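# Sort three grease guns into trays by grease amount

## Task

Find which of the three grease guns holds the most grease and which holds the least. Put the fullest gun entirely inside the blue tray and the emptiest entirely inside the red tray. Leave the middle one on the table, clear of both trays and not hanging over the table edge. Each gun must lie flat on its side. Guns may be picked up and their parts moved, but every part must end up back where it belongs on its gun.

## Robot and tools

Robot: two seven-joint arms, left_arm and right_arm. Each stands on a tilted plate, and one metal frame behind them carries both plates. A too-close warning treats each plate and its half of the frame as part of that arm. Measured base positions in metres: left_arm (+0.003, +0.330, +0.169); right_arm (+0.002, -0.315, +0.169). Each arm ends in a parallel gripper. Its fingers point along the gripper's +z and close along its x. The reported hand point lies midway between the pads, and the fingertips reach 15 mm past it. The housing begins 65 mm behind that point and is 146 mm long along the closing direction and 50 mm wide. A block on a post sticks out about 11 cm toward the gripper's -y and turns with the hand.

Frame: everything uses the scene frame. Its origin is at table height, midway between the nominal bases. +x points out over the table, +y toward the left_arm side, +z up. Left and right are arm names, not image sides. Reported hand positions can be off by a few cm, more at long reach.

Row layout: one row is 18 numbers, each in [-1, 1], covering both arms even if only one moves. Numbers 1-9 are for the left arm: dx, dy, dz, rx, ry, rz, gripper position, force_limit, speed. Numbers 10-18 are the same nine for the right arm. dx..rz are an offset, not a pose. They are measured along scene axes from that arm's Hand target as it stood when the action or call began, and the hand turns about that point. Scale: 1.0 = 0.6 m or 180 degrees. rx, ry, rz form one rotation vector. Every row in an action counts from the same start, so repeating an offset moves the hand again. Six zeros re-request the current Hand target. Gripper numbers are absolute settings, not offsets. Position +1 is open (108 mm), about -0.96 means the pads touch, and -1 means grip. force_limit runs from about 2.5 N (-1) to 32 N (+1) per pad. speed runs from 5 mm/s (-1) to 420 mm/s (+1). A 0 in a gripper slot is itself a command, so resend the previous values to leave a gripper alone. Once the fingers are still, new force or speed settings apply only if the position number changes by at least 0.01.

execute_actions(actions, cameras): actions is a list of actions. Each action holds up to 15 rows, and each row lasts 1/30 s. A short action holds its last row for the rest of its 15 steps. An empty list returns images and full status. cameras lists names (cam_left_wrist, cam_right_wrist), or ["all"], or [].

move(target, speed, blend, blocking, cameras): target is one 18-number row, or up to 15 rows. Every row is an offset from the Hand targets at the start of the move, not from the previous row. Paths are straight lines, all end together, and share at most 10 s. Nothing is avoided along the way. speed is m/s from 0.002 to 1, default 0.25, with turning limited to twice that in rad/s. Give one value or one per target. blend is a corner radius in m, one value or one per target. The default 0 stops at each target. Gripper numbers of the first row are sent at the start, and those of later rows on arrival once everything is at rest. blocking=false returns after about 0.5 s while the motion continues. The move: line reports the ending (done, off_target, moving, held, fault) and any limits. limits=paced means the pose was clipped, and limits=held means steps were withheld. An arm the line does not name finished within 3 mm and 2 degrees.

wait(seconds 0-10): lets time pass while commands are held. stop(): brakes a running move, but the fingers continue. zoom_image(camera, region [x0,y0,x1,y1] in pixels, at most 504 x 504): gives a closer view of the newest image. clear_fault(arm): clears a reported torque fault. finished_scene(scene): ends the scene for good; scene is this scene's number.

Control details: each step, the command is clipped to within 70 mm and 16 degrees of the measured hand. Hand target in the results is your last command after that clip. Hands often stop short of it, and the next command, even zeros, asks for it again. If a hand is still short, send the remainder as an offset. Large rotations can swing the elbow. Joint ranges are given in rad: elbow -0.192 to 3.927, wrist pitch -1.693 to 3.142, others as listed.

Results: end_effector_position (m), quat_wxyz, and velocities, all in the scene frame. Joint torques include gravity. Positive means toward a larger joint angle, and readings are noisy and offset. Gripper status: is_grasped = 1 only when an object stopped the fingers. width_mm is the pad gap. force_n is per pad and about 10 N noisy. Tool commands shows current gripper commands. A joint line may say within noise. MOTOR HOT appears at 65 °C, and at 80 °C the arm brakes for 30-60 s or more. Camera images are cam_left_wrist then cam_right_wrist, both 672x504, with calibration K, distortion and T_world_to_cam given.

Avoid: letting any gun or part leave the table; drops; releasing moving parts; fast contact, because impacts grow with speed and with how far the target lies past contact. Keep the arms from touching each other, and never close one gripper on the other's fingers. Contact torques near the limits cause a fault: wrist about 15 N m, elbow and forearm 28.2, shoulder 44. A motor held at its torque limit for 1 s, or overloaded too long, also faults. Stop pushes by commanding the target back past the hand. Objects can be nudged occasionally by outside forces, so check before finishing.

Each tool is called after "Emit:" as a command line: name --argument value for each argument, lists and objects as JSON in quotes; but a table of rows of numbers goes row by row, as --pt "numbers of a row", without its own name.

## Session

Emit:
execute_actions --actions '[]'

Scene clock: 0.00 s.
left_arm: end_effector_position=(+0.3842, +0.5333, +0.1625) width_mm=0.00 is_grasped=0 force_n=0.00 end_effector_quat_wxyz=(-0.416, +0.420, +0.753, -0.287) | right_arm: end_effector_position=(+0.2601, -0.4261, +0.2339) width_mm=108.14 is_grasped=0 force_n=0.00 end_effector_quat_wxyz=(-0.033, +0.862, +0.388, +0.324)
Joint positions: left_arm=[-0.143 1.202 0.779 1.888 -0.251 1.867 0.83] | right_arm=[-0.729 0.07 -0.467 0.274 -1.858 -0.701 2.196]
Joint velocities: within noise
Joint torques (N m): no reading
Motor temperatures (°C): left_arm=[33 32 31 36 36 30 42] | right_arm=[31 31 32 34 33 32 31]
Hand target: left_arm +0.3842, +0.5333, +0.1625; -0.416, +0.420, +0.753, -0.287 | right_arm +0.2601, -0.4261, +0.2339; -0.033, +0.862, +0.388, +0.324
Tool commands: left_gripper/position=-0.964 left_gripper/force_limit=+1.0 left_gripper/speed=+1.0 right_gripper/position=+1.0 right_gripper/force_limit=+1.0 right_gripper/speed=+1.0

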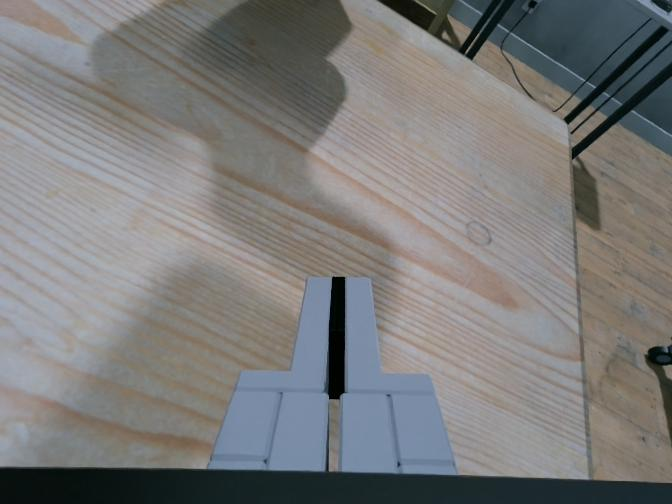

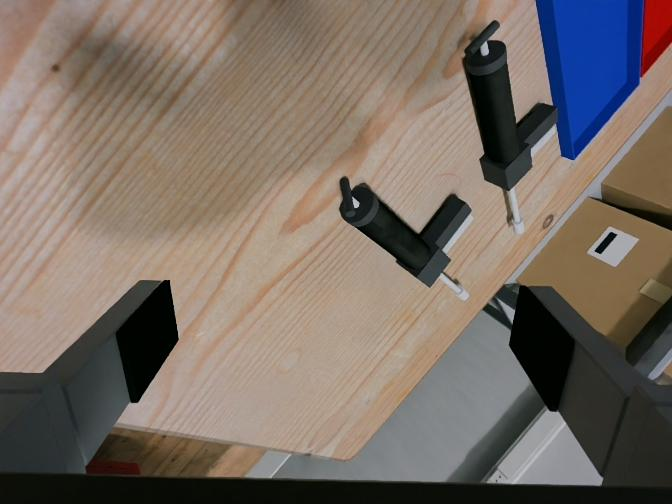

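Emit:
move --target '[0.027,-0.388,0.428,-0.061,-0.336,-0.159,-0.964,1,1,0.2,0.21,0.31,-0.167,0.136,0.222,1,1,1]' --speed 0.4 --cameras '["all"]'

Scene clock: 3.53 s.
left_arm: end_effector_position=(+0.4004, +0.3005, +0.4193) width_mm=0.00 is_grasped=0 force_n=0.06 end_effector_quat_wxyz=(+0.000, +0.707, +0.707, +0.001) | right_arm: end_effector_position=(+0.3801, -0.3001, +0.4199) width_mm=108.14 is_grasped=0 force_n=0.00 end_effector_quat_wxyz=(+0.000, +0.707, +0.707, +0.001)
Joint positions: left_arm=[-1.077 -0.387 0.779 0.919 0.397 1.242 0.3] | right_arm=[-0.326 0.202 0.617 1.384 -3.375 -1.235 4.273]
Joint torques (N m): left_arm=[1.35 -10.62 -14.33 16.59 2.09 -4.53 -1.45] | right_arm=[6 -15.26 5.69 22.18 -4.34 -3.46 2.39]
Hand target: left_arm +0.4004, +0.3005, +0.4193; +0.000, +0.707, +0.707, +0.001 | right_arm +0.3801, -0.3001, +0.4199; +0.000, +0.707, +0.707, +0.001
Off the commanded pose: left_arm 0.000 m, 0 deg | right_arm 0.000 m, 0 deg.
move: done
camera_calibration:
cam_left_wrist: T_world_to_cam=[[-0.00948972, 0.999761, -0.019712, -0.2844], [0.920186, 0.0164463, 0.391136, -0.512477], [0.391367, -0.014427, -0.920122, 0.356545], [0, 0, 0, 1]] pos_world=[0.329335, 0.297904, 0.522906]
cam_right_wrist: T_world_to_cam=[[-0.0042333, 0.999918, -0.0120663, 0.308485], [0.924001, 0.00852516, 0.382296, -0.484421], [0.382368, -0.00953086, -0.923961, 0.358262], [0, 0, 0, 1]] pos_world=[0.311923, -0.300916, 0.519935]

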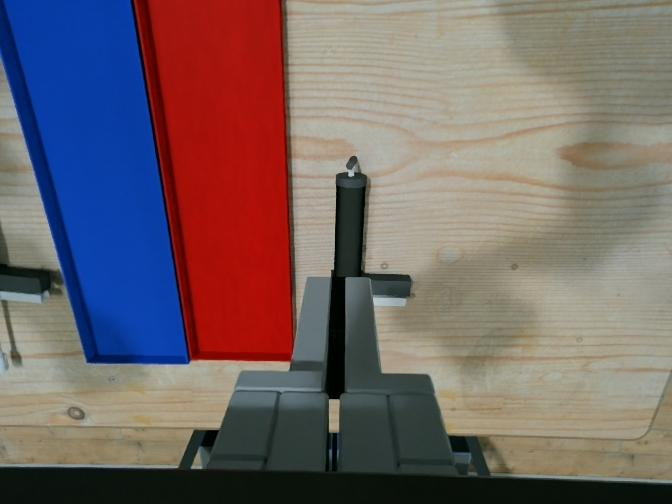

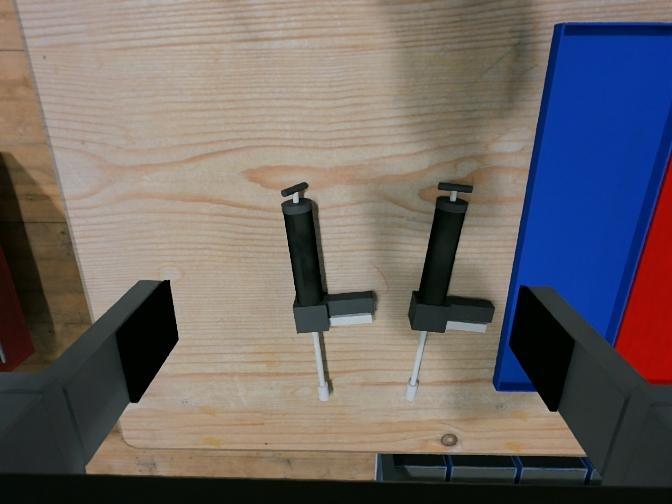

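Emit:
move --target '[0,0,0,0,0,0,1,0,0,0.3083,-0.0717,-0.4667,0,0,0.032,0,0,0]' --speed 0.4 --cameras '["all"]'

Scene clock: 6.53 s.
left_arm: end_effector_position=(+0.4004, +0.3005, +0.4193) width_mm=107.99 is_grasped=0 force_n=0.00 end_effector_quat_wxyz=(+0.000, +0.707, +0.707, +0.001) | right_arm: end_effector_position=(+0.5650, -0.3432, +0.1399) width_mm=53.00 is_grasped=0 force_n=0.00 end_effector_quat_wxyz=(+0.000, +0.671, +0.742, +0.001)
Joint positions: left_arm=[-1.077 -0.387 0.779 0.918 0.397 1.242 0.3] | right_arm=[-0.153 1.253 0.485 2.292 -3.767 -1.139 4.104]
Joint torques (N m): left_arm=[1.41 -10.61 -14.41 16.5 1.98 -4.43 -1.44] | right_arm=[7.18 -32.12 7.21 19.31 -4.23 -3.52 -2.1]
Hand target: left_arm +0.4004, +0.3005, +0.4193; +0.000, +0.707, +0.707, +0.001 | right_arm +0.5651, -0.3431, +0.1399; +0.000, +0.671, +0.742, +0.001
Off the commanded pose: left_arm 0.000 m, 0 deg | right_arm 0.000 m, 0 deg.
move: done
camera_calibration:
cam_left_wrist: T_world_to_cam=[[-0.00948937, 0.999761, -0.0197129, -0.2844], [0.92015, 0.0164477, 0.391221, -0.512509], [0.391451, -0.0144264, -0.920086, 0.356498], [0, 0, 0, 1]] pos_world=[0.329335, 0.297904, 0.522906]
cam_right_wrist: T_world_to_cam=[[-0.10464, 0.994436, -0.0121165, 0.4038], [0.918414, 0.1013, 0.382433, -0.512907], [0.381532, 0.0288897, -0.923904, 0.0420929], [0, 0, 0, 1]] pos_world=[0.497255, -0.350812, 0.239935]

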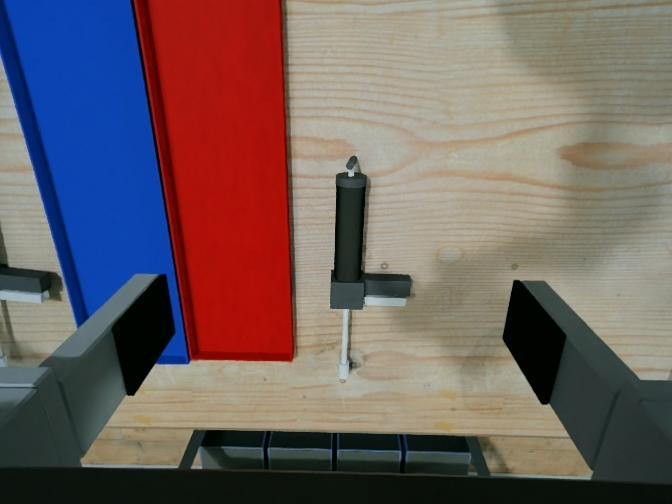

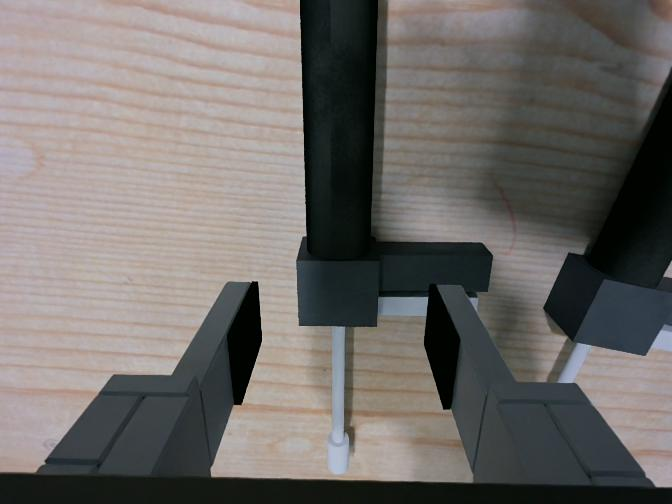

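Emit:
move --pt "0 0 0 0 0 0 1 0 0 0 0.004 -0.197 0 0 0 0 0 0" --pt "0 0 0 0 0 0 1 0 0 0 0.004 -0.197 0 0 0 -1 0.2 -0.6" --speed 0.2 --cameras '["cam_right_wrist"]'

Emit:
wait --seconds 0.5

Scene clock: 9.17 s.
left_arm: end_effector_position=(+0.4004, +0.3005, +0.4193) width_mm=107.99 is_grasped=0 force_n=0.00 end_effector_quat_wxyz=(+0.000, +0.707, +0.707, +0.001) | right_arm: end_effector_position=(+0.5644, -0.3407, +0.0219) width_mm=35.37 is_grasped=1 force_n=37.55 end_effector_quat_wxyz=(+0.006, +0.671, +0.742, +0.006)
Joint positions: left_arm=[-1.077 -0.387 0.779 0.918 0.397 1.242 0.3] | right_arm=[-0.092 1.642 0.553 2.707 -3.876 -1.117 4.016]
Joint torques (N m): left_arm=[1.23 -10.55 -14.27 16.37 1.95 -4.5 -1.39] | right_arm=[-1.92 -31.9 4.01 19.19 -5.18 -3.51 2.42]
Hand target: left_arm +0.4004, +0.3005, +0.4193; +0.000, +0.707, +0.707, +0.001 | right_arm +0.5651, -0.3407, +0.0217; +0.000, +0.671, +0.742, +0.001
Off the commanded pose: left_arm 0.000 m, 0 deg | right_arm 0.001 m, 1 deg.
elbow stopped short (right arm): the move would have taken joint 4 (elbow) straighter than the controller allows.
move: done
camera_calibration:
cam_right_wrist: T_world_to_cam=[[-0.10443, 0.994437, -0.0137895, 0.399741], [0.912173, 0.101298, 0.397088, -0.464264], [0.396276, 0.0288896, -0.917677, -0.0753315], [0, 0, 0, 1]] pos_world=[0.495086, -0.348312, 0.120736]
Images, in order (width x height): cam_right_wrist 672x504.

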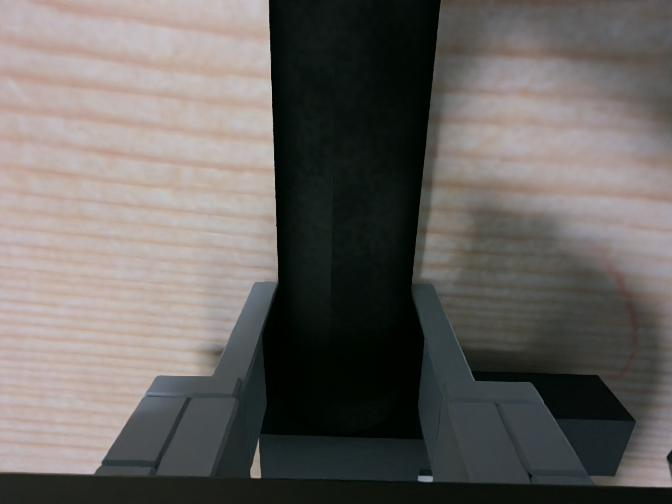

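Scene clock: 9.67 s.
left_arm: end_effector_position=(+0.4004, +0.3005, +0.4193) width_mm=107.99 is_grasped=0 force_n=0.00 end_effector_quat_wxyz=(+0.000, +0.707, +0.707, +0.001) | right_arm: end_effector_position=(+0.5644, -0.3408, +0.0219) width_mm=35.37 is_grasped=1 force_n=37.55 end_effector_quat_wxyz=(+0.006, +0.671, +0.742, +0.006)
Joint positions: left_arm=[-1.077 -0.387 0.779 0.918 0.397 1.242 0.3] | right_arm=[-0.092 1.642 0.554 2.707 -3.876 -1.117 4.016]
Joint torques (N m): left_arm=[1.16 -10.61 -14.38 16.46 1.89 -4.51 -1.37] | right_arm=[-1.92 -31.89 3.9 19.18 -5.01 -3.49 2.39]
Hand target: left_arm +0.4004, +0.3005, +0.4193; +0.000, +0.707, +0.707, +0.001 | right_arm +0.5651, -0.3407, +0.0217; +0.000, +0.671, +0.742, +0.001
Tool commands: left_gripper/position=+1.0 left_gripper/force_limit=+0.0 left_gripper/speed=+0.0 right_gripper/position=-1.0 right_gripper/force_limit=+0.2 right_gripper/speed=-0.6
Off the commanded pose: left_arm 0.000 m, 0 deg | right_arm 0.001 m, 1 deg.
wait: 0.50 s; at rest by 0.17 s

Emit:
move --pt "0 0 0 0 0 0 1 0 0 0 0 0.15 0 0 0 -1 0.2 -0.6" --pt "0 0 0 0 0 0 1 0 0 -0.242 0.068 0.33 0 0 0 -1 0.2 -0.6" --speed 0.2 --blend 0.03 --cameras '["all"]'

Emit:
wait --seconds 1

Emit:
wait --seconds 0.3

Scene clock: 12.03 s.
left_arm: end_effector_position=(+0.4004, +0.3005, +0.4193) width_mm=107.99 is_grasped=0 force_n=0.00 end_effector_quat_wxyz=(+0.000, +0.707, +0.707, +0.001) | right_arm: end_effector_position=(+0.4199, -0.3000, +0.2197) width_mm=35.37 is_grasped=1 force_n=37.61 end_effector_quat_wxyz=(-0.001, +0.671, +0.742, +0.001)
Joint positions: left_arm=[-1.077 -0.387 0.779 0.918 0.397 1.242 0.3] | right_arm=[-0.26 0.59 0.559 1.278 -3.694 -0.844 4.421]
Joint torques (N m): left_arm=[1.48 -10.58 -14.44 16.4 1.91 -4.43 -1.41] | right_arm=[6.3 -35.17 4.78 11.39 -4.15 -1.51 2.28]
Hand target: left_arm +0.4004, +0.3005, +0.4193; +0.000, +0.707, +0.707, +0.001 | right_arm +0.4199, -0.2999, +0.2197; +0.000, +0.671, +0.742, +0.001
Off the commanded pose: left_arm 0.000 m, 0 deg | right_arm 0.000 m, 0 deg.
move: done
camera_calibration:
cam_left_wrist: T_world_to_cam=[[-0.00948937, 0.999761, -0.0197129, -0.2844], [0.92015, 0.0164477, 0.391221, -0.512509], [0.391451, -0.0144264, -0.920086, 0.356498], [0, 0, 0, 1]] pos_world=[0.329335, 0.297904, 0.522906]
cam_right_wrist: T_world_to_cam=[[-0.104364, 0.994467, -0.0119807, 0.346491], [0.91853, 0.101, 0.382233, -0.41457], [0.381328, 0.0288867, -0.923988, 0.169938], [0, 0, 0, 1]] pos_world=[0.352154, -0.307612, 0.319635]

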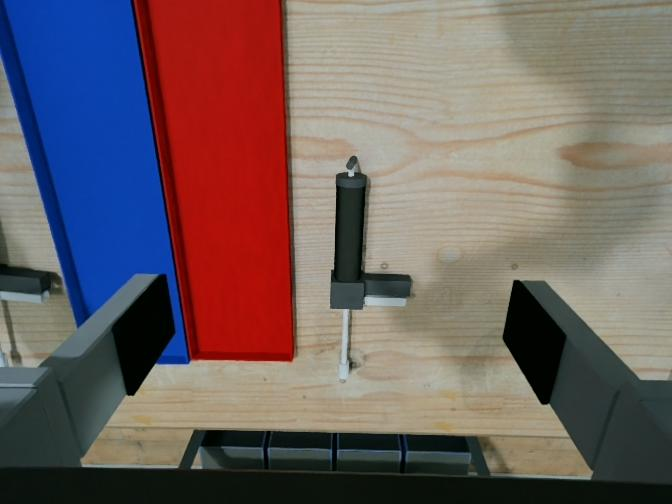

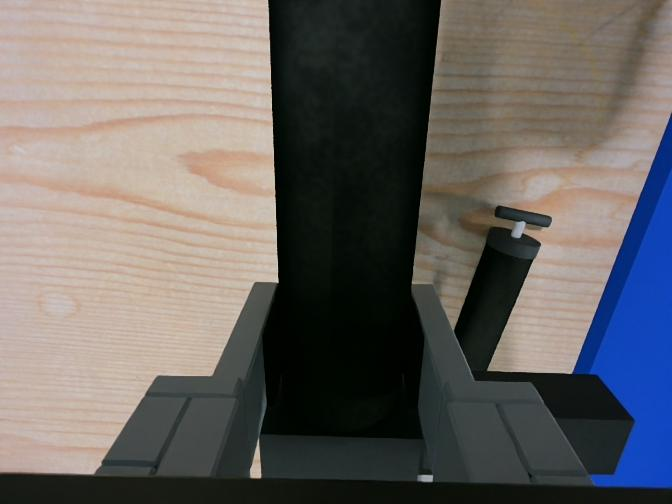

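Scene clock: 13.03 s.
left_arm: end_effector_position=(+0.4004, +0.3005, +0.4193) width_mm=107.99 is_grasped=0 force_n=0.00 end_effector_quat_wxyz=(+0.000, +0.707, +0.707, +0.001) | right_arm: end_effector_position=(+0.4199, -0.2999, +0.2197) width_mm=35.37 is_grasped=1 force_n=37.61 end_effector_quat_wxyz=(+0.000, +0.671, +0.742, +0.001)
Joint positions: left_arm=[-1.077 -0.387 0.779 0.918 0.397 1.242 0.3] | right_arm=[-0.26 0.59 0.559 1.278 -3.694 -0.844 4.421]
Joint torques (N m): left_arm=[1.41 -10.71 -14.41 16.48 2.03 -4.38 -1.4] | right_arm=[6.59 -35.01 4.81 11.41 -4.17 -1.88 2.36]
Hand target: left_arm +0.4004, +0.3005, +0.4193; +0.000, +0.707, +0.707, +0.001 | right_arm +0.4199, -0.2999, +0.2197; +0.000, +0.671, +0.742, +0.001
Tool commands: left_gripper/position=+1.0 left_gripper/force_limit=+0.0 left_gripper/speed=+0.0 right_gripper/position=-1.0 right_gripper/force_limit=+0.2 right_gripper/speed=-0.6
Off the commanded pose: left_arm 0.000 m, 0 deg | right_arm 0.000 m, 0 deg.
wait: 1.00 s; at rest by 0.17 s

Scene clock: 13.33 s.
left_arm: end_effector_position=(+0.4004, +0.3005, +0.4193) width_mm=107.99 is_grasped=0 force_n=0.00 end_effector_quat_wxyz=(+0.000, +0.707, +0.707, +0.001) | right_arm: end_effector_position=(+0.4199, -0.2999, +0.2197) width_mm=35.37 is_grasped=1 force_n=37.62 end_effector_quat_wxyz=(+0.000, +0.671, +0.742, +0.001)
Joint positions: left_arm=[-1.077 -0.387 0.779 0.918 0.397 1.242 0.3] | right_arm=[-0.26 0.59 0.559 1.278 -3.694 -0.844 4.421]
Joint torques (N m): left_arm=[1.16 -10.75 -14.37 16.54 1.93 -4.42 -1.47] | right_arm=[6.7 -34.91 4.79 11.39 -4.15 -1.96 2.35]
Hand target: left_arm +0.4004, +0.3005, +0.4193; +0.000, +0.707, +0.707, +0.001 | right_arm +0.4199, -0.2999, +0.2197; +0.000, +0.671, +0.742, +0.001
Tool commands: left_gripper/position=+1.0 left_gripper/force_limit=+0.0 left_gripper/speed=+0.0 right_gripper/position=-1.0 right_gripper/force_limit=+0.2 right_gripper/speed=-0.6
Off the commanded pose: left_arm 0.000 m, 0 deg | right_arm 0.000 m, 0 deg.
wait: 0.30 s; at rest by 0.17 s

Emit:
move --pt "0 0 0 0 0 0 1 0 0 0.242 -0.068 -0.18 0 0 0 -1 0.2 -0.6" --pt "0 0 0 0 0 0 1 0 0 0.242 -0.068 -0.33 0 0 0 -1 0.2 -0.6" --pt "0 0 0 0 0 0 1 0 0 0.242 -0.068 -0.33 0 0 0 0 0.2 -0.6" --pt "0 0 0 0 0 0 1 0 0 0.242 -0.068 -0.133 0 0 0 0 0.2 -0.6" --pt "0 0 0 0 0 0 1 0 0 0.2417 0.213 -0.133 0 0 -0.059 0 0.2 -0.6" --speed '[0.3,0.15,0.2,0.25,0.3]' --blend '[0.03,0,0,0.02,0]' --cameras '["cam_right_wrist"]'

Scene clock: 18.63 s.
left_arm: end_effector_position=(+0.4004, +0.3005, +0.4193) width_mm=107.99 is_grasped=0 force_n=0.00 end_effector_quat_wxyz=(+0.000, +0.707, +0.707, +0.001) | right_arm: end_effector_position=(+0.5641, -0.1724, +0.1400) width_mm=53.00 is_grasped=0 force_n=0.00 end_effector_quat_wxyz=(+0.008, +0.736, +0.676, +0.018)
Joint positions: left_arm=[-1.077 -0.387 0.779 0.918 0.397 1.242 0.3] | right_arm=[0.214 1.49 0.594 2.707 -3.872 -1.283 4.488]
Joint torques (N m): left_arm=[1.23 -10.76 -14.4 16.44 1.98 -4.41 -1.42] | right_arm=[-0.69 -33.15 4.96 18.72 -4.31 -3.4 2.38]
Hand target: left_arm +0.4004, +0.3005, +0.4193; +0.000, +0.707, +0.707, +0.001 | right_arm +0.5649, -0.1721, +0.1399; +0.000, +0.736, +0.677, +0.001
Off the commanded pose: left_arm 0.000 m, 0 deg | right_arm 0.001 m, 2 deg.
elbow stopped short (right arm): the move would have taken joint 4 (elbow) straighter than the controller allows.
move: done
camera_calibration:
cam_right_wrist: T_world_to_cam=[[0.080624, 0.996743, 0.00169572, 0.127839], [0.906901, -0.0740625, 0.414784, -0.557582], [0.413559, -0.0319037, -0.909918, 0.00700434], [0, 0, 0, 1]] pos_world=[0.492468, -0.168495, 0.237433]
Images, in order (width x height): cam_right_wrist 672x504.

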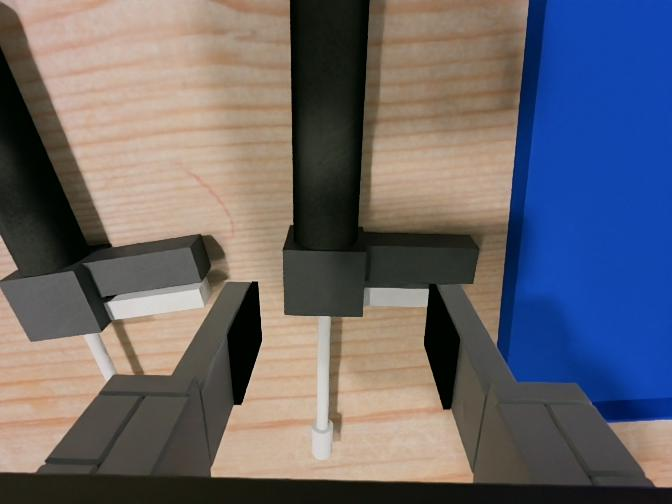

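Emit:
move --pt "0 0 0 0 0 0 1 0 0 0 -0.008 -0.197 0 0 0 0 0.2 -0.6" --pt "0 0 0 0 0 0 1 0 0 0 -0.008 -0.197 0 0 0 -1 0.2 -0.6" --pt "0 0 0 0 0 0 1 0 0 -0.0083 -0.008 -0.047 0 0 0 -1 0.2 -0.6" --pt "0 0 0 0 0 0 1 0 0 -0.2415 -0.213 0.1335 0 0 0.059 -1 0.2 -0.6" --speed '[0.2,0.2,0.15,0.2]' --blend '[0,0,0.03,0]' --cameras '["cam_right_wrist"]'

Emit:
wait --seconds 1

Emit:
wait --seconds 0.3

Scene clock: 23.93 s.
left_arm: end_effector_position=(+0.4004, +0.3005, +0.4193) width_mm=107.99 is_grasped=0 force_n=0.00 end_effector_quat_wxyz=(+0.000, +0.707, +0.707, +0.001) | right_arm: end_effector_position=(+0.4200, -0.2999, +0.2200) width_mm=35.46 is_grasped=1 force_n=32.31 end_effector_quat_wxyz=(+0.000, +0.671, +0.742, +0.001)
Joint positions: left_arm=[-1.077 -0.387 0.779 0.918 0.397 1.242 0.3] | right_arm=[-0.423 0.659 0.792 1.254 -3.874 -0.907 4.572]
Joint torques (N m): left_arm=[1.42 -10.72 -14.34 16.55 1.93 -4.38 -1.46] | right_arm=[-1.48 -33.3 11.75 10.29 -3.37 -1.53 2.37]
Hand target: left_arm +0.4004, +0.3005, +0.4193; +0.000, +0.707, +0.707, +0.001 | right_arm +0.4200, -0.2999, +0.2200; +0.000, +0.671, +0.742, +0.001
Off the commanded pose: left_arm 0.000 m, 0 deg | right_arm 0.000 m, 0 deg.
elbow stopped short (right arm): the move would have taken joint 4 (elbow) straighter than the controller allows.
move: done; target 2's new numbers were sent with right_arm's hand 0.001 m and 6 deg from that target; limits=paced
camera_calibration:
cam_right_wrist: T_world_to_cam=[[-0.104557, 0.994446, -0.012059, 0.346493], [0.918508, 0.101208, 0.382229, -0.414714], [0.381327, 0.0288885, -0.923989, 0.170176], [0, 0, 0, 1]] pos_world=[0.352254, -0.307512, 0.319935]
Images, in order (width x height): cam_right_wrist 672x504.

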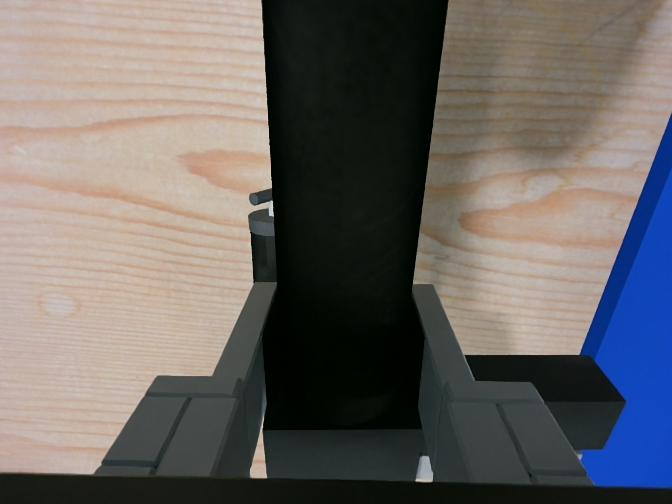

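Scene clock: 24.93 s.
left_arm: end_effector_position=(+0.4004, +0.3005, +0.4193) width_mm=107.99 is_grasped=0 force_n=0.00 end_effector_quat_wxyz=(+0.000, +0.707, +0.707, +0.001) | right_arm: end_effector_position=(+0.4200, -0.2999, +0.2200) width_mm=35.46 is_grasped=1 force_n=32.32 end_effector_quat_wxyz=(+0.000, +0.671, +0.742, +0.001)
Joint positions: left_arm=[-1.077 -0.387 0.779 0.918 0.397 1.242 0.3] | right_arm=[-0.423 0.659 0.792 1.254 -3.874 -0.907 4.572]
Joint torques (N m): left_arm=[1.29 -10.64 -14.45 16.54 2.06 -4.44 -1.41] | right_arm=[-1.34 -33.55 11.76 10.32 -3.89 -1.81 2.39]
Hand target: left_arm +0.4004, +0.3005, +0.4193; +0.000, +0.707, +0.707, +0.001 | right_arm +0.4200, -0.2999, +0.2200; +0.000, +0.671, +0.742, +0.001
Tool commands: left_gripper/position=+1.0 left_gripper/force_limit=+0.0 left_gripper/speed=+0.0 right_gripper/position=-1.0 right_gripper/force_limit=+0.2 right_gripper/speed=-0.6
Off the commanded pose: left_arm 0.000 m, 0 deg | right_arm 0.000 m, 0 deg.
wait: 1.00 s; at rest by 0.17 s

Scene clock: 25.23 s.
left_arm: end_effector_position=(+0.4004, +0.3005, +0.4193) width_mm=107.99 is_grasped=0 force_n=0.00 end_effector_quat_wxyz=(+0.000, +0.707, +0.707, +0.001) | right_arm: end_effector_position=(+0.4200, -0.2999, +0.2200) width_mm=35.46 is_grasped=1 force_n=32.32 end_effector_quat_wxyz=(+0.000, +0.671, +0.742, +0.001)
Joint positions: left_arm=[-1.077 -0.387 0.779 0.918 0.397 1.242 0.3] | right_arm=[-0.423 0.659 0.792 1.254 -3.874 -0.907 4.572]
Joint torques (N m): left_arm=[1.33 -10.75 -14.38 16.57 1.94 -4.39 -1.41] | right_arm=[-1.49 -33.54 11.72 10.3 -3.85 -1.92 2.32]
Hand target: left_arm +0.4004, +0.3005, +0.4193; +0.000, +0.707, +0.707, +0.001 | right_arm +0.4200, -0.2999, +0.2200; +0.000, +0.671, +0.742, +0.001
Tool commands: left_gripper/position=+1.0 left_gripper/force_limit=+0.0 left_gripper/speed=+0.0 right_gripper/position=-1.0 right_gripper/force_limit=+0.2 right_gripper/speed=-0.6
Off the commanded pose: left_arm 0.000 m, 0 deg | right_arm 0.000 m, 0 deg.
wait: 0.30 s; at rest by 0.17 s

Emit:
move --pt "0 0 0 0 0 0 1 0 0 0.1667 0.2167 -0.15 0 0 -0.032 -1 0.2 -0.6" --pt "0 0 0 0 0 0 1 0 0 0.1667 0.2167 -0.33 0 0 -0.032 -1 0.2 -0.6" --pt "0 0 0 0 0 0 1 0 0 0.1667 0.2167 -0.33 0 0 -0.032 0 0.2 -0.6" --pt "0 0 0 0 0 0 1 0 0 0.1667 0.2167 -0.1 0 0 -0.032 0 0.2 -0.6" --pt "0 0 0 0 0 0 1 0 0 -0.05 0.2167 -0.1 0 0 -0.032 0 0.2 -0.6" --speed '[0.3,0.15,0.2,0.25,0.3]' --blend '[0.03,0,0,0.02,0]' --cameras '["cam_right_wrist"]'

Scene clock: 30.67 s.
left_arm: end_effector_position=(+0.4004, +0.3005, +0.4193) width_mm=107.99 is_grasped=0 force_n=0.00 end_effector_quat_wxyz=(+0.000, +0.707, +0.707, +0.001) | right_arm: end_effector_position=(+0.3900, -0.1699, +0.1600) width_mm=53.00 is_grasped=0 force_n=0.00 end_effector_quat_wxyz=(+0.000, +0.707, +0.707, +0.001)
Joint positions: left_arm=[-1.077 -0.387 0.779 0.918 0.397 1.242 0.3] | right_arm=[-0.04 0.813 0.704 1.255 -4.003 -0.822 5.089]
Joint torques (N m): left_arm=[1.41 -10.63 -14.29 16.49 1.9 -4.46 -1.4] | right_arm=[6.59 -33.15 6.62 7.3 -4.32 -0.96 2.42]
Hand target: left_arm +0.4004, +0.3005, +0.4193; +0.000, +0.707, +0.707, +0.001 | right_arm +0.3900, -0.1699, +0.1600; +0.000, +0.707, +0.707, +0.001
Off the commanded pose: left_arm 0.000 m, 0 deg | right_arm 0.000 m, 0 deg.
move: done
camera_calibration:
cam_right_wrist: T_world_to_cam=[[-0.00423273, 0.999918, -0.0120639, 0.1752], [0.92405, 0.00852251, 0.382176, -0.395266], [0.382247, -0.00953005, -0.924011, 0.11554], [0, 0, 0, 1]] pos_world=[0.321823, -0.170716, 0.259935]
Images, in order (width x height): cam_right_wrist 672x504.

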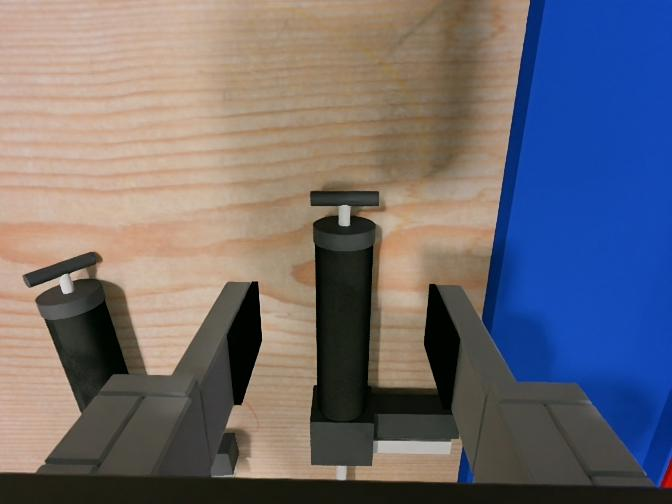

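Emit:
move --pt "0 0 0 0 0 0 1 0 0 -0.007 0.003 -0.23 0 0 0 0 0.2 -0.6" --pt "0 0 0 0 0 0 1 0 0 -0.007 0.003 -0.23 0 0 0 -1 -0.2 -0.6" --speed '[0.25,0.2]' --cameras '["cam_right_wrist"]'

Scene clock: 32.50 s.
left_arm: end_effector_position=(+0.4004, +0.3005, +0.4193) width_mm=107.99 is_grasped=0 force_n=0.00 end_effector_quat_wxyz=(+0.000, +0.707, +0.707, +0.001) | right_arm: end_effector_position=(+0.3858, -0.1681, +0.0220) width_mm=39.39 is_grasped=1 force_n=29.07 end_effector_quat_wxyz=(+0.000, +0.707, +0.707, +0.001)
Joint positions: left_arm=[-1.077 -0.387 0.779 0.918 0.397 1.242 0.3] | right_arm=[0.111 1.087 0.492 1.326 -4.235 -0.611 5.284]
Joint torques (N m): left_arm=[1.3 -10.76 -14.41 16.46 1.98 -4.4 -1.37] | right_arm=[6.42 -23.96 6.05 12.92 -3.47 -1.36 2.11]
Hand target: left_arm +0.4004, +0.3005, +0.4193; +0.000, +0.707, +0.707, +0.001 | right_arm +0.3858, -0.1681, +0.0220; +0.000, +0.707, +0.707, +0.001
Off the commanded pose: left_arm 0.000 m, 0 deg | right_arm 0.000 m, 0 deg.
move: done
camera_calibration:
cam_right_wrist: T_world_to_cam=[[-0.0042333, 0.999918, -0.0120663, 0.171718], [0.924001, 0.00852516, 0.382296, -0.338659], [0.382368, -0.00953086, -0.923961, -0.0103955], [0, 0, 0, 1]] pos_world=[0.317623, -0.168916, 0.121935]
Images, in order (width x height): cam_right_wrist 672x504.

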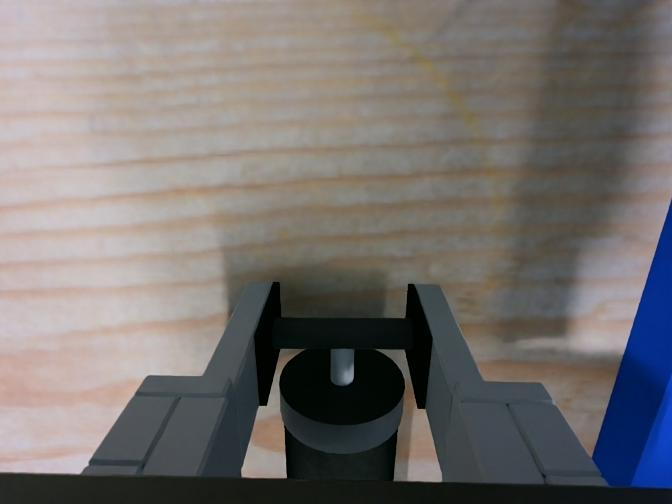

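Pull −x 6 cm slowly.

Emit:
move --target '[0,0,0,0,0,0,1,0,0,-0.1,0,0,0,0,0,-1,-0.2,-0.6]' --speed 0.06 --cameras '["cam_right_wrist"]'

Scene clock: 34.20 s.
left_arm: end_effector_position=(+0.4004, +0.3005, +0.4193) width_mm=107.99 is_grasped=0 force_n=0.00 end_effector_quat_wxyz=(+0.000, +0.707, +0.707, +0.001) | right_arm: end_effector_position=(+0.3258, -0.1681, +0.0220) width_mm=39.39 is_grasped=1 force_n=29.06 end_effector_quat_wxyz=(+0.000, +0.707, +0.707, +0.001)
Joint positions: left_arm=[-1.077 -0.387 0.779 0.918 0.397 1.242 0.3] | right_arm=[0.297 0.945 0.353 1.054 -4.31 -0.418 5.568]
Joint torques (N m): left_arm=[1.21 -10.56 -14.4 16.51 2.07 -4.42 -1.39] | right_arm=[6.4 -32.73 3.35 2.17 -3.96 -1.13 2.31]
Hand target: left_arm +0.4004, +0.3005, +0.4193; +0.000, +0.707, +0.707, +0.001 | right_arm +0.3258, -0.1681, +0.0220; +0.000, +0.707, +0.707, +0.001
Off the commanded pose: left_arm 0.000 m, 0 deg | right_arm 0.000 m, 0 deg.
move: done
camera_calibration:
cam_right_wrist: T_world_to_cam=[[-0.0042345, 0.999918, -0.0120647, 0.171465], [0.92405, 0.00852441, 0.382176, -0.283255], [0.382247, -0.00953003, -0.924011, 0.0126763], [0, 0, 0, 1]] pos_world=[0.257623, -0.168916, 0.122035]
Images, in order (width x height): cam_right_wrist 672x504.

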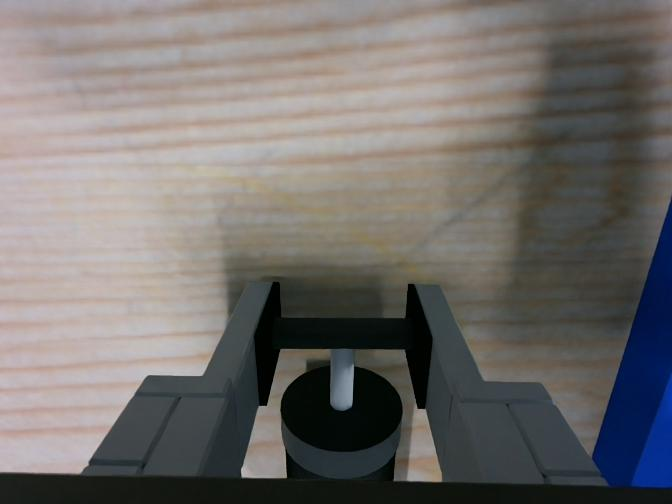

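Emit:
move --target '[0,0,0,0,0,0,1,0,0,0.033,0,0,0,0,0,-1,-0.2,-0.6]' --speed 0.06 --cameras '["cam_right_wrist"]'

Scene clock: 35.43 s.
left_arm: end_effector_position=(+0.4004, +0.3005, +0.4193) width_mm=107.99 is_grasped=0 force_n=0.00 end_effector_quat_wxyz=(+0.000, +0.707, +0.707, +0.001) | right_arm: end_effector_position=(+0.3456, -0.1681, +0.0220) width_mm=39.39 is_grasped=1 force_n=29.06 end_effector_quat_wxyz=(+0.000, +0.707, +0.707, +0.001)
Joint positions: left_arm=[-1.077 -0.387 0.779 0.918 0.397 1.242 0.3] | right_arm=[0.218 0.991 0.41 1.14 -4.285 -0.488 5.469]
Joint torques (N m): left_arm=[1.38 -10.61 -14.37 16.51 1.95 -4.37 -1.43] | right_arm=[-1.85 -22.88 8.25 13.34 3.65 -3.53 -2.18]
Hand target: left_arm +0.4004, +0.3005, +0.4193; +0.000, +0.707, +0.707, +0.001 | right_arm +0.3456, -0.1681, +0.0220; +0.000, +0.707, +0.707, +0.001
Off the commanded pose: left_arm 0.000 m, 0 deg | right_arm 0.000 m, 0 deg.
move: done
camera_calibration:
cam_right_wrist: T_world_to_cam=[[-0.00432603, 0.999917, -0.0121036, 0.171579], [0.924, 0.00862512, 0.382294, -0.301535], [0.382367, -0.00952995, -0.923961, 0.00506842], [0, 0, 0, 1]] pos_world=[0.277423, -0.168916, 0.122035]
Images, in order (width x height): cam_right_wrist 672x504.

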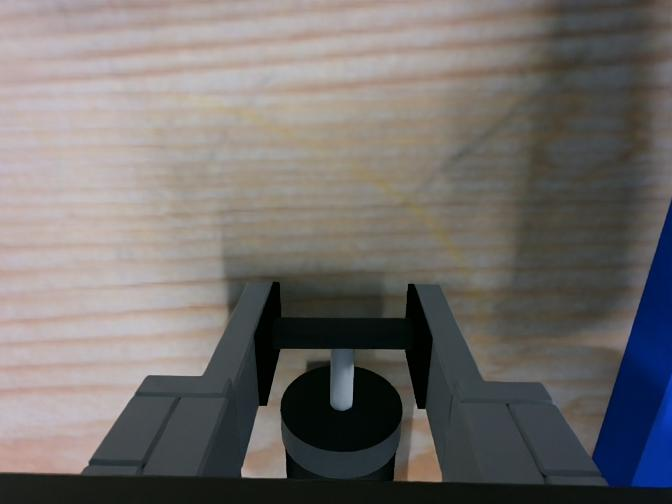

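Emit:
move --pt "0 0 0 0 0 0 1 0 0 0 0 0 0 0 0 0 0 -0.6" --pt "0 0 0 0 0 0 1 0 0 0 0 0.233 0 0 0 0 0 -0.6" --pt "0 0 0 0 0 0 1 0 0 0.1 -0.001 0.233 0 0 0.5 0 0 -0.6" --pt "0 0 0 0 0 0 1 0 0 0.232 -0.001 0.233 0 0 1 0 0 -0.6" --speed '[0.2,0.3,0.6,0.6]' --blend '[0,0.02,0.03,0]' --cameras '["cam_right_wrist"]'

Scene clock: 41.27 s.
left_arm: end_effector_position=(+0.4004, +0.3005, +0.4193) width_mm=107.99 is_grasped=0 force_n=0.00 end_effector_quat_wxyz=(+0.000, +0.707, +0.707, +0.001) | right_arm: end_effector_position=(+0.4848, -0.1687, +0.1618) width_mm=53.00 is_grasped=0 force_n=0.00 end_effector_quat_wxyz=(+0.001, +0.707, -0.707, +0.000)
Joint positions: left_arm=[-1.077 -0.387 0.779 0.918 0.397 1.242 0.3] | right_arm=[-0.2 1.29 1.125 1.724 -4.412 -1.279 1.876]
Joint torques (N m): left_arm=[1.3 -10.49 -14.31 16.52 1.87 -4.37 -1.4] | right_arm=[7.06 -25.97 16.63 10.94 3.91 -3.33 -2.12]
Motor temperatures (°C): left_arm=[33 32 33 41 36 31 42] | right_arm=[31 33 34 35 33 32 31]
Hand target: left_arm +0.4004, +0.3005, +0.4193; +0.000, +0.707, +0.707, +0.001 | right_arm +0.4848, -0.1687, +0.1618; +0.001, +0.707, -0.707, +0.000
Off the commanded pose: left_arm 0.000 m, 0 deg | right_arm 0.000 m, 0 deg.
move: done
camera_calibration:
cam_right_wrist: T_world_to_cam=[[0.00423314, -0.999918, -0.0120643, -0.167152], [-0.924015, -0.00852391, 0.382262, 0.409438], [-0.382333, 0.00952946, -0.923975, 0.454951], [0, 0, 0, 1]] pos_world=[0.552977, -0.167984, 0.261835]
Images, in order (width x height): cam_right_wrist 672x504.

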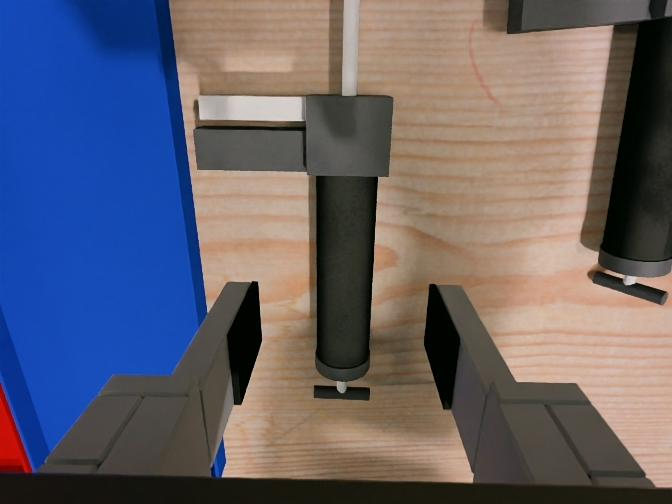

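Emit:
move --pt "0 0 0 0 0 0 0 0 0 0 -0.007 -0.233 0 0 0 0 0 -0.6" --pt "0 0 0 0 0 0 0 0 0 0 -0.007 -0.233 0 0 0 -1 0.5 -0.6" --pt "0 0 0 0 0 0 0 0 0 0 -0.007 -0.133 0 0 0 -1 0.5 -0.6" --pt "0 0 0 0 0 0 0 0 0 -0.025 0.231 0.064 0 0 0 -1 0.5 -0.6" --speed '[0.2,0.2,0.2,0.25]' --blend '[0,0,0.03,0]' --cameras '["all"]'

Scene clock: 45.17 s.
left_arm: end_effector_position=(+0.4004, +0.3005, +0.4193) width_mm=53.00 is_grasped=0 force_n=0.00 end_effector_quat_wxyz=(+0.000, +0.707, +0.707, +0.001) | right_arm: end_effector_position=(+0.4698, -0.0301, +0.2002) width_mm=35.30 is_grasped=1 force_n=39.20 end_effector_quat_wxyz=(+0.001, +0.707, -0.707, +0.000)
Joint positions: left_arm=[-1.077 -0.387 0.779 0.918 0.397 1.242 0.3] | right_arm=[0.242 1.405 1.165 2.211 -4.396 -1.441 1.879]
Joint torques (N m): left_arm=[1.33 -10.61 -14.23 16.61 1.93 -4.45 -1.36] | right_arm=[7.39 -33.81 14.14 11.54 3.71 -3.86 -2.08]
Hand target: left_arm +0.4004, +0.3005, +0.4193; +0.000, +0.707, +0.707, +0.001 | right_arm +0.4698, -0.0301, +0.2002; +0.001, +0.707, -0.707, +0.000
Off the commanded pose: left_arm 0.000 m, 0 deg | right_arm 0.000 m, 0 deg.
move: done
camera_calibration:
cam_left_wrist: T_world_to_cam=[[-0.00948937, 0.999761, -0.0197129, -0.2844], [0.92015, 0.0164477, 0.391221, -0.512509], [0.391451, -0.0144264, -0.920086, 0.356498], [0, 0, 0, 1]] pos_world=[0.329335, 0.297904, 0.522906]
cam_right_wrist: T_world_to_cam=[[0.00423273, -0.999918, -0.0120639, -0.0280368], [-0.92405, -0.00852251, 0.382176, 0.382125], [-0.382247, 0.00953005, -0.924011, 0.483341], [0, 0, 0, 1]] pos_world=[0.537977, -0.0293841, 0.300235]

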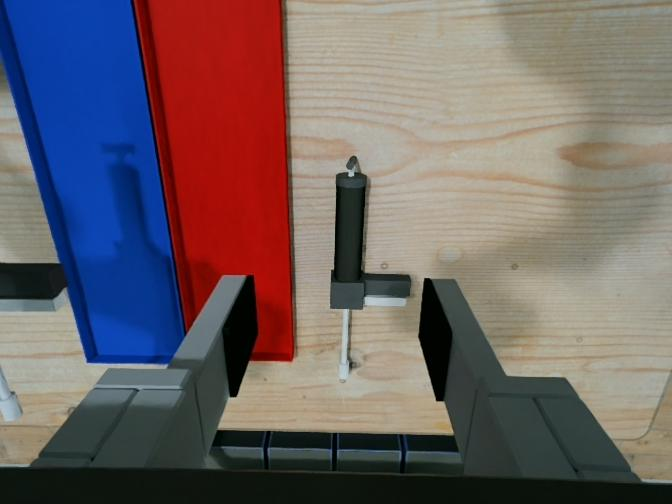

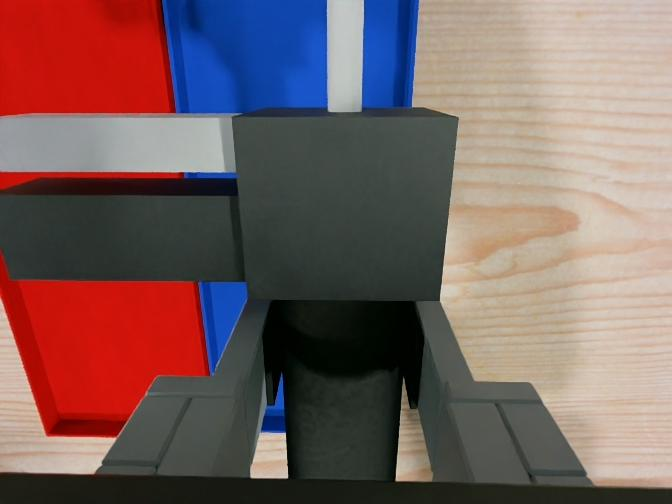

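Emit:
move --target '[-0.124,-0.551,-0.199,0,0,0,0,0,-0.6,0,0,0,0,0,0,-1,0.5,-0.6]' --speed 0.3 --cameras '["cam_left_wrist"]'

Scene clock: 47.40 s.
left_arm: end_effector_position=(+0.3260, -0.0301, +0.2999) width_mm=53.00 is_grasped=0 force_n=0.00 end_effector_quat_wxyz=(+0.000, +0.707, +0.707, +0.001) | right_arm: end_effector_position=(+0.4698, -0.0301, +0.2002) width_mm=35.30 is_grasped=1 force_n=39.20 end_effector_quat_wxyz=(+0.001, +0.707, -0.707, +0.000)
Joint positions: left_arm=[-1.376 0.321 0.521 1.083 -0.096 0.872 -0.031] | right_arm=[0.242 1.405 1.165 2.212 -4.396 -1.441 1.879]
Joint torques (N m): left_arm=[1.07 -18.87 -1.16 20.39 -1.72 -1.26 1.45] | right_arm=[7.48 -34.02 14.07 11.39 3.83 -3.85 -2.13]
Hand target: left_arm +0.3260, -0.0301, +0.2999; +0.000, +0.707, +0.707, +0.001 | right_arm +0.4698, -0.0301, +0.2002; +0.001, +0.707, -0.707, +0.000
Off the commanded pose: left_arm 0.000 m, 0 deg | right_arm 0.000 m, 0 deg.
move: done
camera_calibration:
cam_left_wrist: T_world_to_cam=[[-0.00957946, 0.999759, -0.0197514, 0.0431002], [0.920149, 0.0165456, 0.391219, -0.391897], [0.391451, -0.0144266, -0.920086, 0.270994], [0, 0, 0, 1]] pos_world=[0.254935, -0.0326961, 0.403506]
Images, in order (width x height): cam_left_wrist 672x504.

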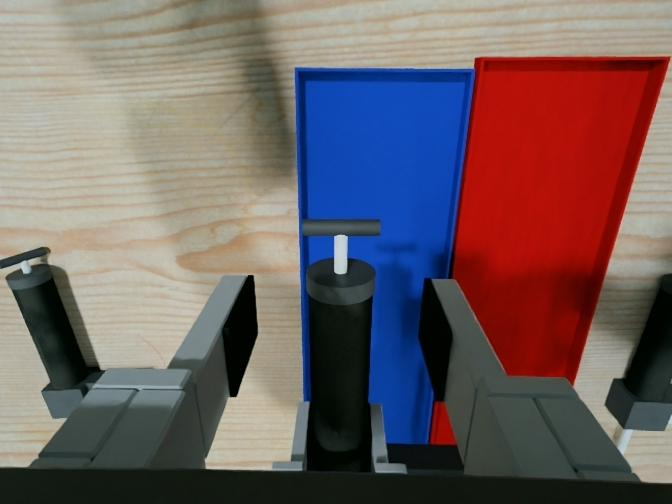

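Emit:
move --pt "0.003 -0.004 -0.1665 0 0 0 0 0 -0.6 0 0 0 0 0 0 -1 0.5 -0.6" --pt "0.003 -0.004 -0.1665 0 0 0 -1 0 -0.6 0 0 0 0 0 0 -1 0.5 -0.6" --pt "-0.047 -0.004 -0.1665 0 0 0 -1 0 -0.6 0 0 0 0 0 0 -1 0.5 -0.6" --speed '[0.15,0.2,0.05]' --cameras '["cam_left_wrist"]'

Scene clock: 50.37 s.
left_arm: end_effector_position=(+0.2979, -0.0325, +0.2000) width_mm=39.17 is_grasped=1 force_n=29.71 end_effector_quat_wxyz=(+0.000, +0.707, +0.707, +0.001) | right_arm: end_effector_position=(+0.4696, -0.0300, +0.2001) width_mm=35.31 is_grasped=1 force_n=41.80 end_effector_quat_wxyz=(+0.001, +0.707, -0.707, +0.000)
Joint positions: left_arm=[-1.365 0.487 0.45 0.964 -0.224 0.605 0.011] | right_arm=[0.243 1.405 1.165 2.212 -4.396 -1.441 1.879]
Joint torques (N m): left_arm=[-12.1 -29.48 -8.92 10.2 0.88 -0.38 -1.24] | right_arm=[-2.75 -46.4 10.71 12.75 -5.01 0.41 3.06]
Hand target: left_arm +0.2978, -0.0325, +0.2000; +0.000, +0.707, +0.707, +0.001 | right_arm +0.4698, -0.0301, +0.2002; +0.001, +0.707, -0.707, +0.000
Off the commanded pose: left_arm 0.000 m, 0 deg | right_arm 0.000 m, 0 deg.
move: done
camera_calibration:
cam_left_wrist: T_world_to_cam=[[-0.00957868, 0.999759, -0.0197533, 0.0432576], [0.920134, 0.0165462, 0.391255, -0.326926], [0.391487, -0.0144279, -0.92007, 0.19003], [0, 0, 0, 1]] pos_world=[0.226835, -0.0350961, 0.303606]
Images, in order (width x height): cam_left_wrist 672x504.

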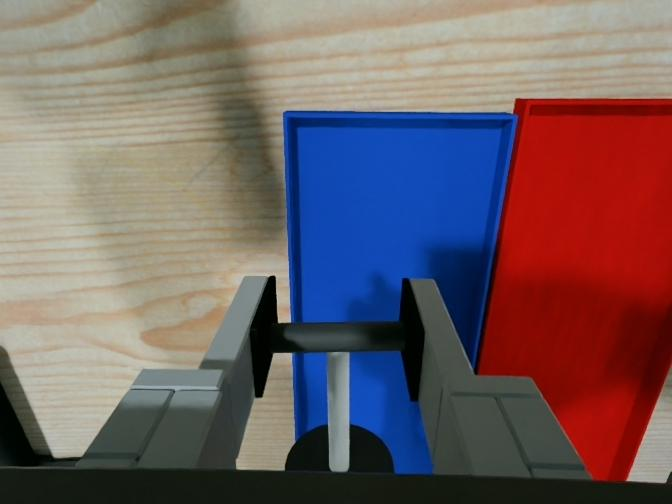

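Emit:
move --target '[-0.05,0,0,0,0,0,-1,0,-0.6,0,0,0,0,0,0,-1,0.5,-0.6]' --speed 0.04

Emit:
move --target '[-0.05,0,0,0,0,0,-1,0,-0.6,0,0,0,0,0,0,-1,0.5,-0.6]' --speed 0.04 --cameras '["cam_left_wrist"]'

Scene clock: 51.73 s.
left_arm: end_effector_position=(+0.2678, -0.0325, +0.2000) width_mm=39.17 is_grasped=1 force_n=29.82 end_effector_quat_wxyz=(+0.000, +0.707, +0.707, +0.001) | right_arm: end_effector_position=(+0.4698, -0.0301, +0.2002) width_mm=35.31 is_grasped=1 force_n=41.07 end_effector_quat_wxyz=(+0.001, +0.707, -0.707, +0.000)
Joint positions: left_arm=[-1.425 0.445 0.451 0.895 -0.211 0.578 -0.048] | right_arm=[0.242 1.405 1.165 2.212 -4.396 -1.441 1.879]
Joint torques (N m): left_arm=[-12.72 -27.87 -11.65 7.6 0.74 1.16 -1.42] | right_arm=[-4.97 -52.39 10 20.07 -8.46 0.45 2.84]
Hand target: left_arm +0.2678, -0.0325, +0.2000; +0.000, +0.707, +0.707, +0.001 | right_arm +0.4698, -0.0301, +0.2002; +0.001, +0.707, -0.707, +0.000
Off the commanded pose: left_arm 0.000 m, 0 deg | right_arm 0.000 m, 0 deg.
move: done

Scene clock: 52.83 s.
left_arm: end_effector_position=(+0.2378, -0.0325, +0.2000) width_mm=39.17 is_grasped=1 force_n=29.89 end_effector_quat_wxyz=(+0.000, +0.707, +0.707, +0.001) | right_arm: end_effector_position=(+0.4698, -0.0301, +0.2002) width_mm=35.31 is_grasped=1 force_n=40.64 end_effector_quat_wxyz=(+0.001, +0.707, -0.707, +0.000)
Joint positions: left_arm=[-1.486 0.406 0.451 0.833 -0.197 0.554 -0.112] | right_arm=[0.242 1.405 1.165 2.212 -4.396 -1.441 1.879]
Joint torques (N m): left_arm=[-13.99 -26.96 -17.67 6.18 0.54 2.23 -1.72] | right_arm=[-4.86 -52.41 10.08 20.63 -9.34 0.89 2.61]
Hand target: left_arm +0.2378, -0.0325, +0.2000; +0.000, +0.707, +0.707, +0.001 | right_arm +0.4698, -0.0301, +0.2002; +0.001, +0.707, -0.707, +0.000
Off the commanded pose: left_arm 0.000 m, 0 deg | right_arm 0.000 m, 0 deg.
move: done
camera_calibration:
cam_left_wrist: T_world_to_cam=[[-0.00948888, 0.999761, -0.0197117, 0.0426543], [0.920186, 0.0164454, 0.391136, -0.271602], [0.391367, -0.0144269, -0.920122, 0.213594], [0, 0, 0, 1]] pos_world=[0.166735, -0.035096, 0.303606]
Images, in order (width x height): cam_left_wrist 672x504.

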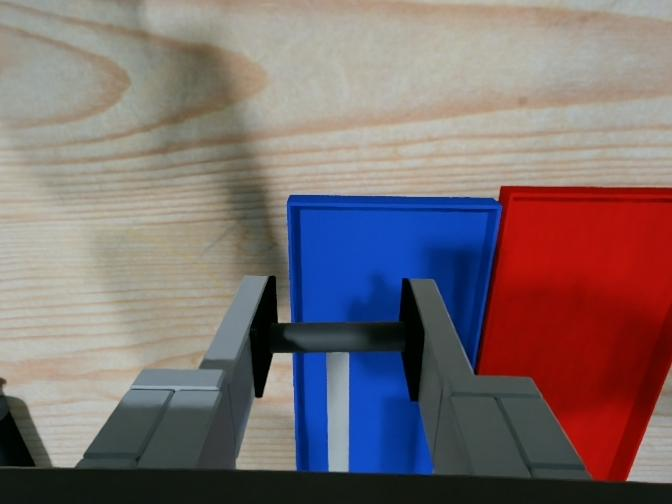

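Emit:
move --target '[-0.033,0,0,0,0,0,-1,0,-0.6,0,0,0,0,0,0,-1,0.5,-0.6]' --speed 0.04

Emit:
move --target '[-0.033,0,0,0,0,0,-1,0,-0.6,0,0,0,0,0,0,-1,0.5,-0.6]' --speed 0.04 --cameras '["all"]'

Scene clock: 54.20 s.
left_arm: end_effector_position=(+0.2180, -0.0325, +0.2000) width_mm=0.00 is_grasped=0 force_n=34.89 end_effector_quat_wxyz=(+0.000, +0.707, +0.707, +0.001) | right_arm: end_effector_position=(+0.4698, -0.0301, +0.2002) width_mm=35.31 is_grasped=1 force_n=39.70 end_effector_quat_wxyz=(+0.001, +0.707, -0.707, +0.000)
Joint positions: left_arm=[-1.526 0.383 0.449 0.796 -0.188 0.54 -0.157] | right_arm=[0.242 1.405 1.165 2.212 -4.396 -1.441 1.879]
Joint torques (N m): left_arm=[-4.48 -26.45 6.14 12.78 1.93 -4.52 -1.46] | right_arm=[7.37 -33.84 10.76 2.38 3.72 -3.82 0.41]
Hand target: left_arm +0.2180, -0.0325, +0.2000; +0.000, +0.707, +0.707, +0.001 | right_arm +0.4698, -0.0301, +0.2002; +0.001, +0.707, -0.707, +0.000
Off the commanded pose: left_arm 0.000 m, 0 deg | right_arm 0.000 m, 0 deg.
move: done

Scene clock: 55.07 s.
left_arm: end_effector_position=(+0.1982, -0.0325, +0.2000) width_mm=0.00 is_grasped=0 force_n=34.89 end_effector_quat_wxyz=(+0.000, +0.707, +0.707, +0.001) | right_arm: end_effector_position=(+0.4698, -0.0301, +0.2002) width_mm=35.31 is_grasped=1 force_n=39.70 end_effector_quat_wxyz=(+0.001, +0.707, -0.707, +0.000)
Joint positions: left_arm=[-1.566 0.361 0.447 0.762 -0.179 0.528 -0.204] | right_arm=[0.242 1.405 1.165 2.212 -4.396 -1.441 1.879]
Joint torques (N m): left_arm=[-4.44 -25.99 0.34 12.64 1.91 -4.46 -1.35] | right_arm=[7.33 -33.99 12.79 2.38 3.85 -3.82 -1.78]
Hand target: left_arm +0.1982, -0.0325, +0.2000; +0.000, +0.707, +0.707, +0.001 | right_arm +0.4698, -0.0301, +0.2002; +0.001, +0.707, -0.707, +0.000
Off the commanded pose: left_arm 0.000 m, 0 deg | right_arm 0.000 m, 0 deg.
move: done
camera_calibration:
cam_left_wrist: T_world_to_cam=[[-0.00948937, 0.999761, -0.0197129, 0.042279], [0.92015, 0.0164477, 0.391221, -0.235183], [0.391451, -0.0144264, -0.920086, 0.22907], [0, 0, 0, 1]] pos_world=[0.127135, -0.035096, 0.303606]
cam_right_wrist: T_world_to_cam=[[0.00414041, -0.999919, -0.012027, -0.0279995], [-0.924015, -0.00842395, 0.382263, 0.382121], [-0.382334, 0.00953037, -0.923975, 0.483284], [0, 0, 0, 1]] pos_world=[0.537977, -0.0293842, 0.300135]

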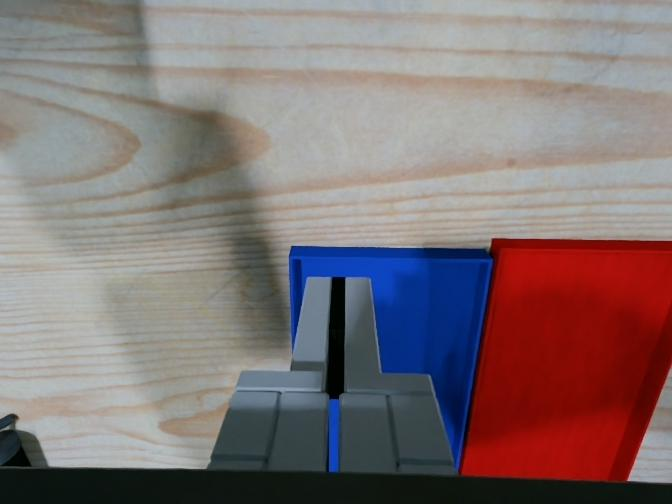

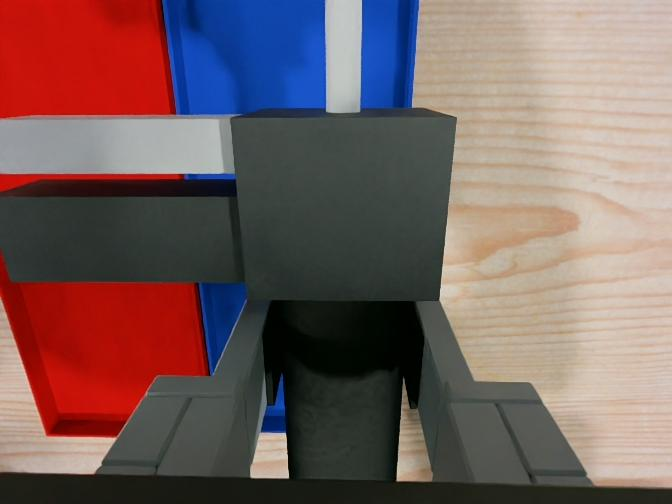

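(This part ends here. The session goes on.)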